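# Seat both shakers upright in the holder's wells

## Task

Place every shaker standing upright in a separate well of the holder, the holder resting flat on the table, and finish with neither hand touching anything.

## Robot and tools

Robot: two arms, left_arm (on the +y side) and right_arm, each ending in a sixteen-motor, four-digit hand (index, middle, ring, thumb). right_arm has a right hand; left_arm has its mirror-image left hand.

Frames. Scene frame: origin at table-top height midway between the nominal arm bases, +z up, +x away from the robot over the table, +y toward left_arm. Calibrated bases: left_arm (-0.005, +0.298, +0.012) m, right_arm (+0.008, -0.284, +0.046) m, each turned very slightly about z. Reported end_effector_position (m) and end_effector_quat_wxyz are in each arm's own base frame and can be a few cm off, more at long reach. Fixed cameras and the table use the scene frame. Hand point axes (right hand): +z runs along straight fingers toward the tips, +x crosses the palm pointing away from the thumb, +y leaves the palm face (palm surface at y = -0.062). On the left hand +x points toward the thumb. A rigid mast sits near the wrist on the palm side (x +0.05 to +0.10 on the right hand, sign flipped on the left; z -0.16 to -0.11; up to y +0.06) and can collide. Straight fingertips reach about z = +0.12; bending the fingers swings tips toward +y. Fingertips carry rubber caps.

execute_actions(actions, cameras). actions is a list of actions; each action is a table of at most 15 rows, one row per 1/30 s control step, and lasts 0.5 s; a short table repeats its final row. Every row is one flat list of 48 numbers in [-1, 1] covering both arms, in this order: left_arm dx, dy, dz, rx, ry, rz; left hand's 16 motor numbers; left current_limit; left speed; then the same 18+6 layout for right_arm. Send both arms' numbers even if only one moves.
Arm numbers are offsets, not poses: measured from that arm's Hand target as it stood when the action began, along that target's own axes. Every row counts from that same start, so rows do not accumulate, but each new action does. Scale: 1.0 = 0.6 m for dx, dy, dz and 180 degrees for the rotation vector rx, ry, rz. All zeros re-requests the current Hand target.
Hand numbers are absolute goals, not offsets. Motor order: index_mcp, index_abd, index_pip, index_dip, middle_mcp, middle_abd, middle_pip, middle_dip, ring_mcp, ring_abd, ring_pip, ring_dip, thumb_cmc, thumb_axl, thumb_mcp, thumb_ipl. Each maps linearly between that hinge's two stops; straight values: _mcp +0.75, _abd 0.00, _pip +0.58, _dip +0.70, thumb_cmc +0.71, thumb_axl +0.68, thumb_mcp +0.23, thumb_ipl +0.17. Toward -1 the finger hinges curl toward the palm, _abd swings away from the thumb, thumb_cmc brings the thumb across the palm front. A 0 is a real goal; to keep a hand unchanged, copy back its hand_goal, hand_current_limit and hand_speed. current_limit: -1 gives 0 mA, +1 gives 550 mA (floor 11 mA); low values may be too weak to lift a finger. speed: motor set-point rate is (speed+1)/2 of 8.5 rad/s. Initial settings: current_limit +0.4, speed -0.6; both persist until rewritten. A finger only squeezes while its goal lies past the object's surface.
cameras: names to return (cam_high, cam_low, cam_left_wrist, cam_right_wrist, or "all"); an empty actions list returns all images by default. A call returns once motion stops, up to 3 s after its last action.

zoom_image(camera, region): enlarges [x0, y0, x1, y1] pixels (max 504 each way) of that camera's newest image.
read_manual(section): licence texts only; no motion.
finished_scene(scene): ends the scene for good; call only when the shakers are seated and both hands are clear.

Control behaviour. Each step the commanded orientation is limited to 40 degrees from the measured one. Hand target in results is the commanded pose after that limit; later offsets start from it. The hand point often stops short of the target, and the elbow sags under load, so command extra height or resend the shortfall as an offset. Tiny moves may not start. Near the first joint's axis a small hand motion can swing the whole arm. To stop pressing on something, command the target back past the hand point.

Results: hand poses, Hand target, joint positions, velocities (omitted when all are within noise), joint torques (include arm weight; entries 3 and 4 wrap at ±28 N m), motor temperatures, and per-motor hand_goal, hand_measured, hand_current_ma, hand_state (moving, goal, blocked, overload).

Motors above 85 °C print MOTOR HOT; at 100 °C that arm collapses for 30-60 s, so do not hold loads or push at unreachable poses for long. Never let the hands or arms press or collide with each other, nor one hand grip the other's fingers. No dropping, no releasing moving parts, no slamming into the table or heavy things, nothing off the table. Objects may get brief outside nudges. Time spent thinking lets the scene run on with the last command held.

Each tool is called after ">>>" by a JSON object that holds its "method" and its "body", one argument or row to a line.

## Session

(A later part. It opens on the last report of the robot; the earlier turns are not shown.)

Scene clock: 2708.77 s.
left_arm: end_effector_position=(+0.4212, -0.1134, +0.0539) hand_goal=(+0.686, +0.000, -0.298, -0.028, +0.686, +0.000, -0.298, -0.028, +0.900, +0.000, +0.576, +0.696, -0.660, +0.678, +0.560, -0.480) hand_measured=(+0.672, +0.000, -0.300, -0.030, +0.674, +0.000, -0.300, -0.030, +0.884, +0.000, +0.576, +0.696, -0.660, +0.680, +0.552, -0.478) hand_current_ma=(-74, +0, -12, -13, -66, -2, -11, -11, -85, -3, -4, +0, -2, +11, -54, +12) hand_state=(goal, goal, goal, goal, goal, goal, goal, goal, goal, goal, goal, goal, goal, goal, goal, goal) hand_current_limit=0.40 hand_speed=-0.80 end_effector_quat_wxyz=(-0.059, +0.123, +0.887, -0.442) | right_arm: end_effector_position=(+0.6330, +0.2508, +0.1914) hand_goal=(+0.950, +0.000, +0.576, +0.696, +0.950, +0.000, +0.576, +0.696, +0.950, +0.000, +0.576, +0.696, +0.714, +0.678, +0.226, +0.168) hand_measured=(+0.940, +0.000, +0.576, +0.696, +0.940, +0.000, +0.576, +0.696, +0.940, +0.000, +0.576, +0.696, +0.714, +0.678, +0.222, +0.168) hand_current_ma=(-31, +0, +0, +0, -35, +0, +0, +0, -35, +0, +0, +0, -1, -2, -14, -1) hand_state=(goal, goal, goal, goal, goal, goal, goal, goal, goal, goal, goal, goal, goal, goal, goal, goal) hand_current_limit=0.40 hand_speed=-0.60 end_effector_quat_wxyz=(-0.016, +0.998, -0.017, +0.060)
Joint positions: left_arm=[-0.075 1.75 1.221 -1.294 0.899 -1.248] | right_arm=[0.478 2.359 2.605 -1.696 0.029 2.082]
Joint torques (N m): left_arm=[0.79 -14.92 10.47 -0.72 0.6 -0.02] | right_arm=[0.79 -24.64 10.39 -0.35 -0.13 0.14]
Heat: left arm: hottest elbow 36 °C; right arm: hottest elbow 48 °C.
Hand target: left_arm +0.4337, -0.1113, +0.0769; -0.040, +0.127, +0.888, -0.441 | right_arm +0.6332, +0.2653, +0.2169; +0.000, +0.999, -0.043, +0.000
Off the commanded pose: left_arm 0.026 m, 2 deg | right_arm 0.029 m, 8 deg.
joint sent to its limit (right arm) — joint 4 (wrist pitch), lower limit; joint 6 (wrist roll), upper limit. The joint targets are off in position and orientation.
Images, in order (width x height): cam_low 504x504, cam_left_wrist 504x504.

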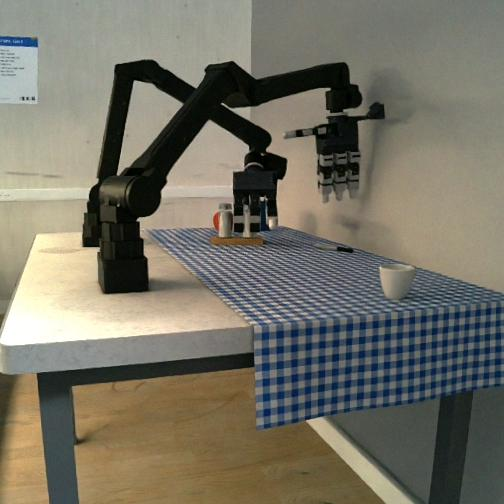

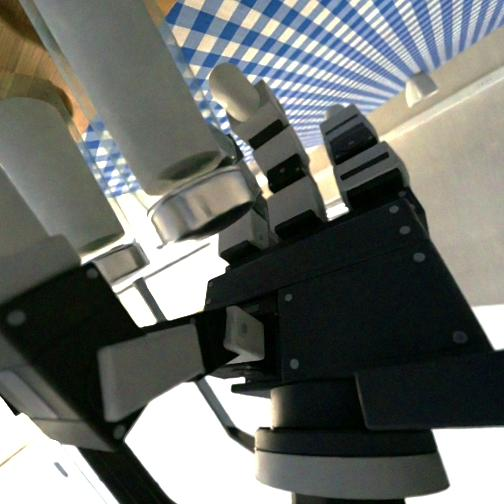

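>>> {"method": "zoom_image", "body": {
  "camera": "cam_left_wrist",
  "region": [0, 0, 300, 420]
}}

>>> {"method": "execute_actions", "body": {
  "actions": [],
  "cameras": ["cam_high","cam_right_wrist"]
}}

>>> {"method": "zoom_image", "body": {
  "camera": "cam_high",
  "region": [230, 120, 350, 240]
}}

>>> {"method": "zoom_image", "body": {
  "camera": "cam_right_wrist",
  "region": [260, 180, 430, 350]
}}

Scaled by 1.200 from the camera's 504x504 image, which has a finer 720x720 frame.

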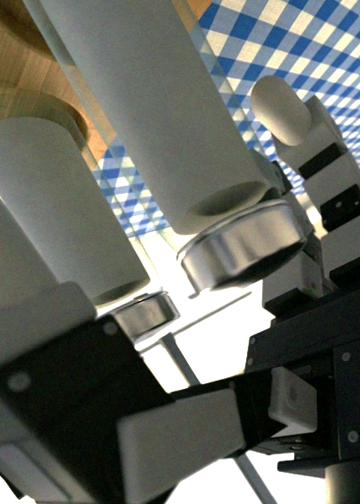

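Scene clock: 2716.73 s.
left_arm: end_effector_position=(+0.4212, -0.1134, +0.0539) hand_goal=(+0.686, +0.000, -0.298, -0.028, +0.686, +0.000, -0.298, -0.028, +0.900, +0.000, +0.576, +0.696, -0.660, +0.678, +0.560, -0.480) hand_measured=(+0.672, +0.000, -0.300, -0.030, +0.674, +0.000, -0.300, -0.030, +0.884, +0.000, +0.576, +0.696, -0.660, +0.680, +0.552, -0.478) hand_current_ma=(-74, +0, -12, -13, -66, -2, -11, -11, -85, -3, -4, +0, -2, +11, -54, +12) hand_state=(goal, goal, goal, goal, goal, goal, goal, goal, goal, goal, goal, goal, goal, goal, goal, goal) hand_current_limit=0.40 hand_speed=-0.80 end_effector_quat_wxyz=(-0.059, +0.123, +0.887, -0.442) | right_arm: end_effector_position=(+0.6330, +0.2508, +0.1914) hand_goal=(+0.950, +0.000, +0.576, +0.696, +0.950, +0.000, +0.576, +0.696, +0.950, +0.000, +0.576, +0.696, +0.714, +0.678, +0.226, +0.168) hand_measured=(+0.940, +0.000, +0.576, +0.696, +0.940, +0.000, +0.576, +0.696, +0.940, +0.000, +0.576, +0.696, +0.714, +0.678, +0.222, +0.168) hand_current_ma=(-31, +0, +0, +0, -35, +0, +0, +0, -35, +0, +0, +0, -1, -2, -14, -1) hand_state=(goal, goal, goal, goal, goal, goal, goal, goal, goal, goal, goal, goal, goal, goal, goal, goal) hand_current_limit=0.40 hand_speed=-0.60 end_effector_quat_wxyz=(-0.016, +0.998, -0.017, +0.060)
Joint positions: left_arm=[-0.075 1.75 1.221 -1.294 0.899 -1.248] | right_arm=[0.478 2.359 2.605 -1.696 0.029 2.082]
Joint velocities: within noise
Joint torques (N m): left_arm=[0.26 -14.56 10.51 -0.69 0.59 -0.01] | right_arm=[0.79 -24.64 10.39 -0.35 -0.13 0.14]
Motor temperatures (°C): left_arm=[26 34 36 30 30 27] | right_arm=[26 45 48 27 27 28]
Heat: left arm: hottest elbow 36 °C; right arm: hottest elbow 48 °C.
Hand target: left_arm +0.4337, -0.1113, +0.0769; -0.040, +0.127, +0.888, -0.441 | right_arm +0.6332, +0.2653, +0.2169; +0.000, +0.999, -0.043, +0.000
Off the commanded pose: left_arm 0.026 m, 2 deg | right_arm 0.029 m, 8 deg.
Images, in order (width x height): cam_high 504x504, cam_right_wrist 504x504.

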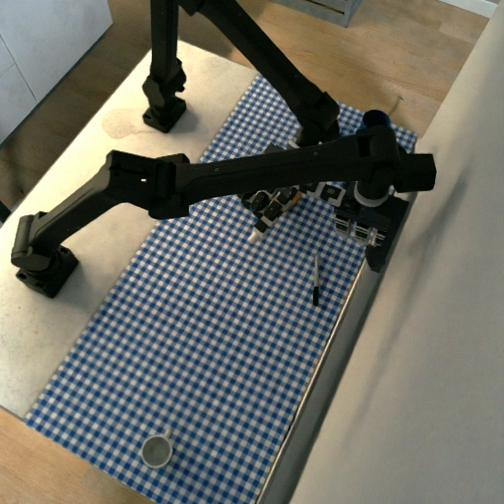

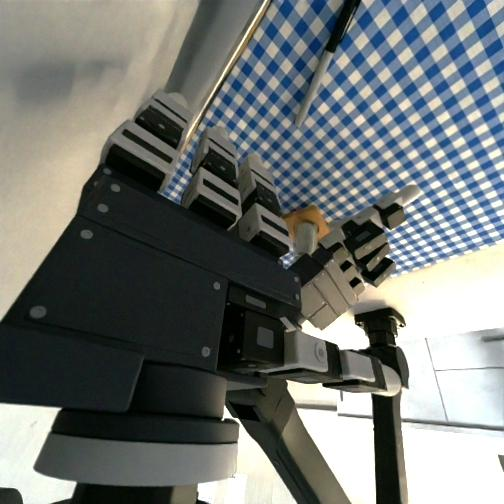

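Scaled by 4.200 from the camera's 504x504 image, which has a finer 720x720 frame.

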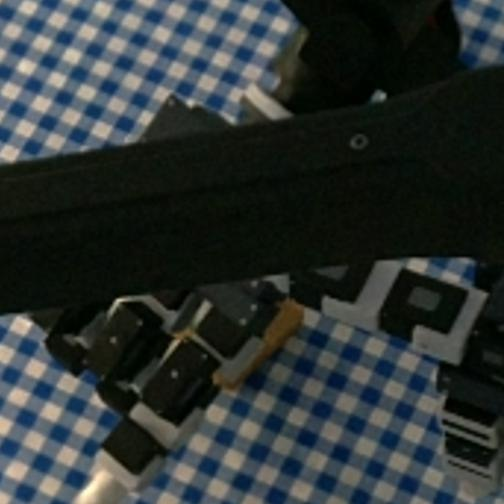

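Scaled by 2.965 from the camera's 504x504 image, which has a finer 720x720 frame.

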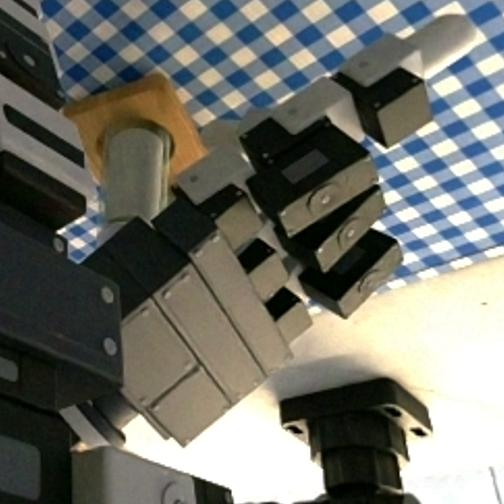

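>>> {"method": "execute_actions", "body": {
  "actions": [
    [[-0.0100,-0.0381,-0.0320,0,0,0,0.685,0,-0.299,-0.029,0.685,0,-0.299,-0.029,0.9,0,0.576,0.696,-0.66,0.678,0.56,-0.48,0.4,-0.8,0,0,0,0,0,0,0.95,0,0.576,0.696,0.95,0,0.576,0.696,0.95,0,0.576,0.696,0.714,0.678,0.226,0.168,0.4,-0.6]]
  ],
  "cameras": ["cam_low","cam_left_wrist","cam_right_wrist"]
}}

>>> {"method": "zoom_image", "body": {
  "camera": "cam_low",
  "region": [206, 180, 276, 250]
}}

>>> {"method": "zoom_image", "body": {
  "camera": "cam_right_wrist",
  "region": [260, 180, 430, 350]
}}

Scene clock: 2741.30 s.
left_arm: end_effector_position=(+0.4236, -0.1136, +0.0844) hand_goal=(+0.686, +0.000, -0.298, -0.028, +0.686, +0.000, -0.298, -0.028, +0.900, +0.000, +0.576, +0.696, -0.660, +0.678, +0.560, -0.480) hand_measured=(+0.672, +0.000, -0.300, -0.030, +0.674, +0.000, -0.300, -0.030, +0.884, +0.000, +0.576, +0.696, -0.660, +0.680, +0.552, -0.478) hand_current_ma=(-74, +0, -12, -13, -66, -2, -11, -11, -85, -3, -4, +0, -2, +11, -52, +12) hand_state=(goal, goal, goal, goal, goal, goal, goal, goal, goal, goal, goal, goal, goal, goal, goal, goal) hand_current_limit=0.40 hand_speed=-0.80 end_effector_quat_wxyz=(-0.059, +0.125, +0.886, -0.442) | right_arm: end_effector_position=(+0.6330, +0.2508, +0.1914) hand_goal=(+0.950, +0.000, +0.576, +0.696, +0.950, +0.000, +0.576, +0.696, +0.950, +0.000, +0.576, +0.696, +0.714, +0.678, +0.226, +0.168) hand_measured=(+0.940, +0.000, +0.576, +0.696, +0.940, +0.000, +0.576, +0.696, +0.940, +0.000, +0.576, +0.696, +0.714, +0.678, +0.222, +0.168) hand_current_ma=(-31, +0, +0, +0, -35, +0, +0, +0, -35, +0, +0, +0, -1, -2, -14, -1) hand_state=(goal, goal, goal, goal, goal, goal, goal, goal, goal, goal, goal, goal, goal, goal, goal, goal) hand_current_limit=0.40 hand_speed=-0.60 end_effector_quat_wxyz=(-0.016, +0.998, -0.017, +0.060)
Joint positions: left_arm=[-0.075 1.718 1.267 -1.374 0.899 -1.243] | right_arm=[0.478 2.359 2.605 -1.696 0.029 2.082]
Joint torques (N m): left_arm=[0.62 -14.1 11.82 -0.65 0.61 -0.02] | right_arm=[0.85 -24.64 10.39 -0.35 -0.13 0.14]
Heat: left arm: hottest elbow 37 °C; right arm: hottest elbow 48 °C.
Hand target: left_arm +0.4387, -0.1112, +0.1069; -0.040, +0.127, +0.888, -0.441 | right_arm +0.6332, +0.2653, +0.2169; +0.000, +0.999, -0.043, +0.000
Off the commanded pose: left_arm 0.027 m, 2 deg | right_arm 0.029 m, 8 deg.
joint sent to its limit (right arm) — joint 4 (wrist pitch), lower limit; joint 6 (wrist roll), upper limit. The joint targets are off in position and orientation.
Images, in order (width x height): cam_low 504x504, cam_left_wrist 504x504, cam_right_wrist 504x504.

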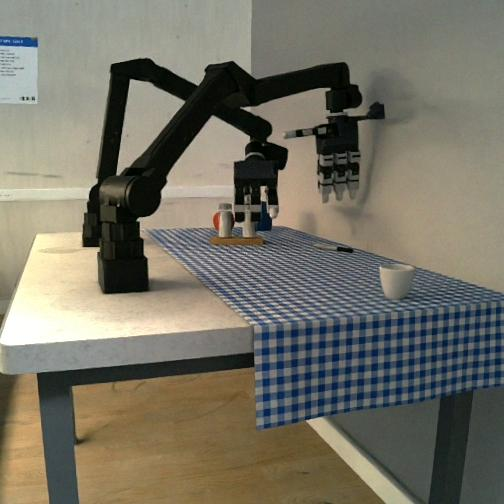

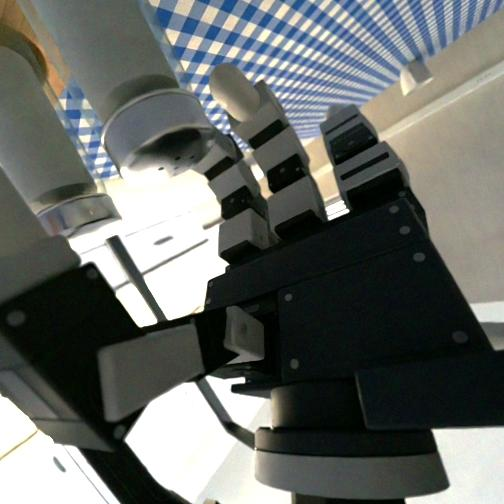

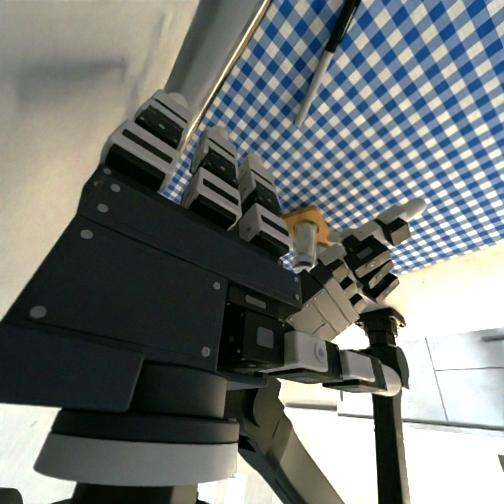

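Scaled by 7.200 from the camera's 504x504 image, which has a finer 720x720 frame.

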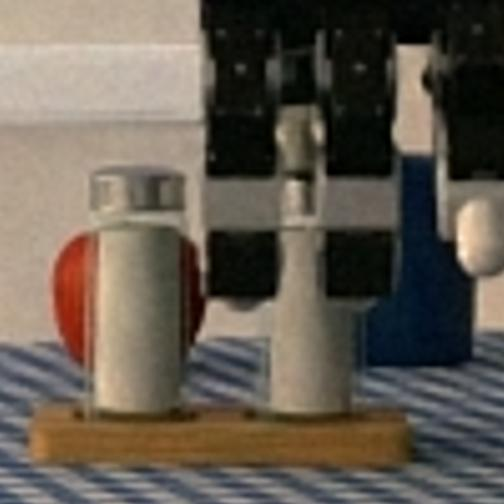

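Scaled by 2.965 from the camera's 504x504 image, which has a finer 720x720 frame.

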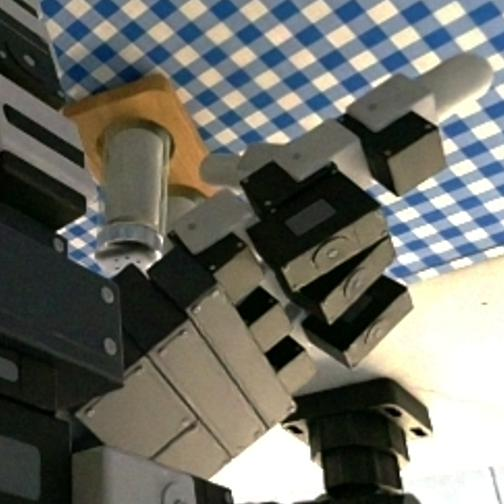

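>>> {"method": "execute_actions", "body": {
  "actions": [
    [[-0.0024,-0.0463,-0.0355,0,0,0,0.685,0,-0.299,-0.029,0.685,0,-0.299,-0.029,0.9,0,0.576,0.696,-0.66,0.678,0.56,-0.48,0.4,-0.8,0,0,0,0,0,0,0.95,0,0.576,0.696,0.95,0,0.576,0.696,0.95,0,0.576,0.696,0.714,0.678,0.226,0.168,0.4,-0.6]],
    [[-0.0024,-0.0463,-0.0355,0,0,0,0.685,0,-0.299,-0.029,0.685,0,-0.299,-0.029,0.9,0,0.576,0.696,-0.66,0.678,0.56,-0.48,0.4,-0.8,0,0,0,0,0,0,0.95,0,0.576,0.696,0.95,0,0.576,0.696,0.95,0,0.576,0.696,0.714,0.678,0.226,0.168,0.4,-0.6]],
    [[-0.0024,-0.0463,-0.0355,0,0,0,0.685,0,-0.299,-0.029,0.685,0,-0.299,-0.029,0.9,0,0.576,0.696,-0.66,0.678,0.56,-0.48,0.4,-0.8,0,0,0,0,0,0,0.95,0,0.576,0.696,0.95,0,0.576,0.696,0.95,0,0.576,0.696,0.714,0.678,0.226,0.168,0.4,-0.6]]
  ],
  "cameras": ["cam_low","cam_right_wrist"]
}}

>>> {"method": "zoom_image", "body": {
  "camera": "cam_low",
  "region": [206, 180, 276, 250]
}}

>>> {"method": "zoom_image", "body": {
  "camera": "cam_right_wrist",
  "region": [260, 180, 430, 350]
}}

Scene clock: 2759.10 s.
left_arm: end_effector_position=(+0.4281, -0.1140, +0.1866) hand_goal=(+0.686, +0.000, -0.298, -0.028, +0.686, +0.000, -0.298, -0.028, +0.900, +0.000, +0.576, +0.696, -0.660, +0.678, +0.560, -0.480) hand_measured=(+0.672, +0.000, -0.300, -0.030, +0.674, +0.000, -0.300, -0.030, +0.884, +0.000, +0.576, +0.696, -0.660, +0.680, +0.552, -0.478) hand_current_ma=(-74, +0, -12, -13, -65, -2, -11, -11, -85, -3, -4, +0, -2, +11, -51, +12) hand_state=(goal, goal, goal, goal, goal, goal, goal, goal, goal, goal, goal, goal, goal, goal, goal, goal) hand_current_limit=0.40 hand_speed=-0.80 end_effector_quat_wxyz=(-0.060, +0.124, +0.886, -0.442) | right_arm: end_effector_position=(+0.6330, +0.2508, +0.1914) hand_goal=(+0.950, +0.000, +0.576, +0.696, +0.950, +0.000, +0.576, +0.696, +0.950, +0.000, +0.576, +0.696, +0.714, +0.678, +0.226, +0.168) hand_measured=(+0.940, +0.000, +0.576, +0.696, +0.940, +0.000, +0.576, +0.696, +0.940, +0.000, +0.576, +0.696, +0.714, +0.678, +0.222, +0.168) hand_current_ma=(-31, +0, +0, +0, -35, +0, +0, +0, -35, +0, +0, +0, -1, -2, -14, -1) hand_state=(goal, goal, goal, goal, goal, goal, goal, goal, goal, goal, goal, goal, goal, goal, goal, goal) hand_current_limit=0.40 hand_speed=-0.60 end_effector_quat_wxyz=(-0.016, +0.998, -0.017, +0.060)
Joint positions: left_arm=[-0.075 1.647 1.457 -1.637 0.899 -1.243] | right_arm=[0.478 2.359 2.605 -1.696 0.029 2.082]
Joint torques (N m): left_arm=[0.56 -13.8 12.93 -0.76 0.62 0.03] | right_arm=[0.85 -24.64 10.39 -0.35 -0.13 0.13]
Heat: left arm: hottest elbow 37 °C; right arm: hottest elbow 48 °C.
Hand target: left_arm +0.4386, -0.1113, +0.2120; -0.040, +0.127, +0.888, -0.441 | right_arm +0.6332, +0.2653, +0.2169; +0.000, +0.999, -0.043, +0.000
Off the commanded pose: left_arm 0.028 m, 2 deg | right_arm 0.029 m, 8 deg.
joint sent to its limit (right arm) — joint 4 (wrist pitch), lower limit; joint 6 (wrist roll), upper limit. The joint targets are off in position and orientation.
Images, in order (width x height): cam_low 504x504, cam_right_wrist 504x504.

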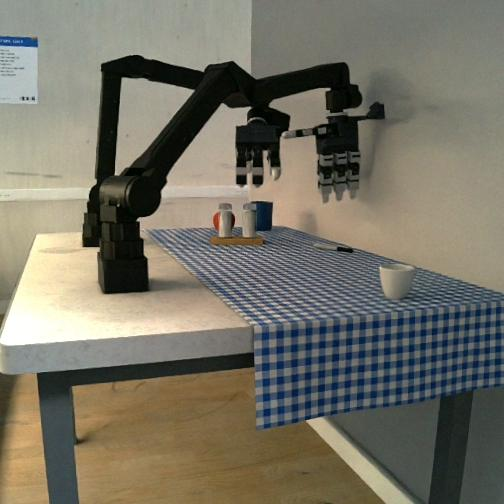

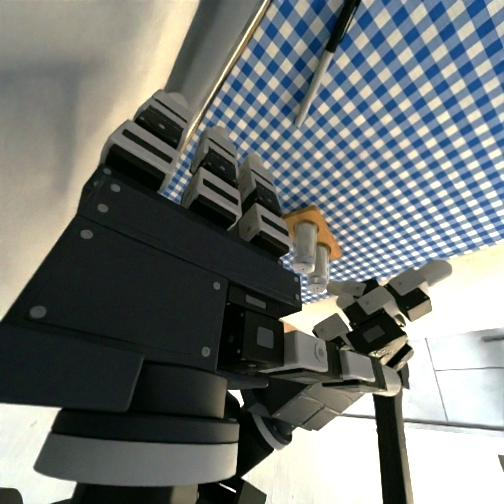

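Scaled by 7.200 from the camera's 504x504 image, which has a finer 720x720 frame.

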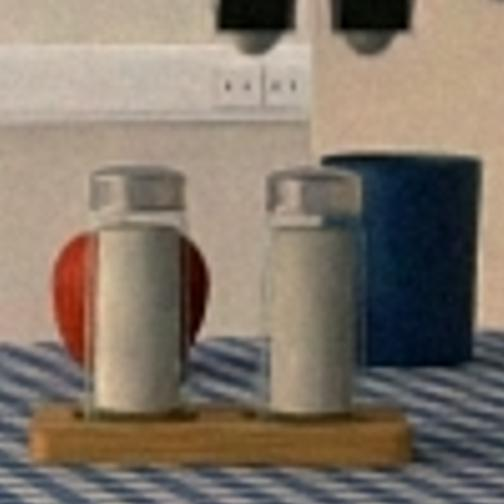

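Scaled by 2.965 from the camera's 504x504 image, which has a finer 720x720 frame.

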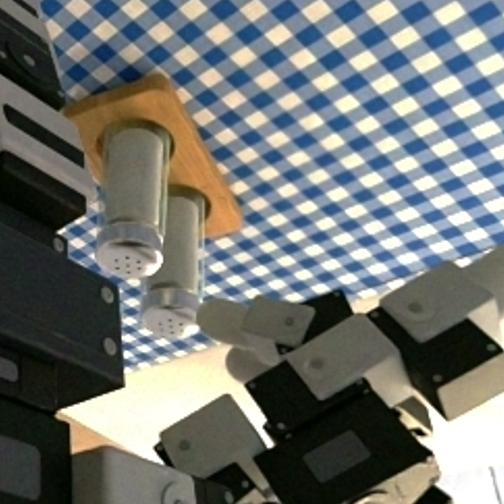

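>>> {"method": "finished_scene", "body": {
  "scene": 1
}}

The scene is finished: the task was done.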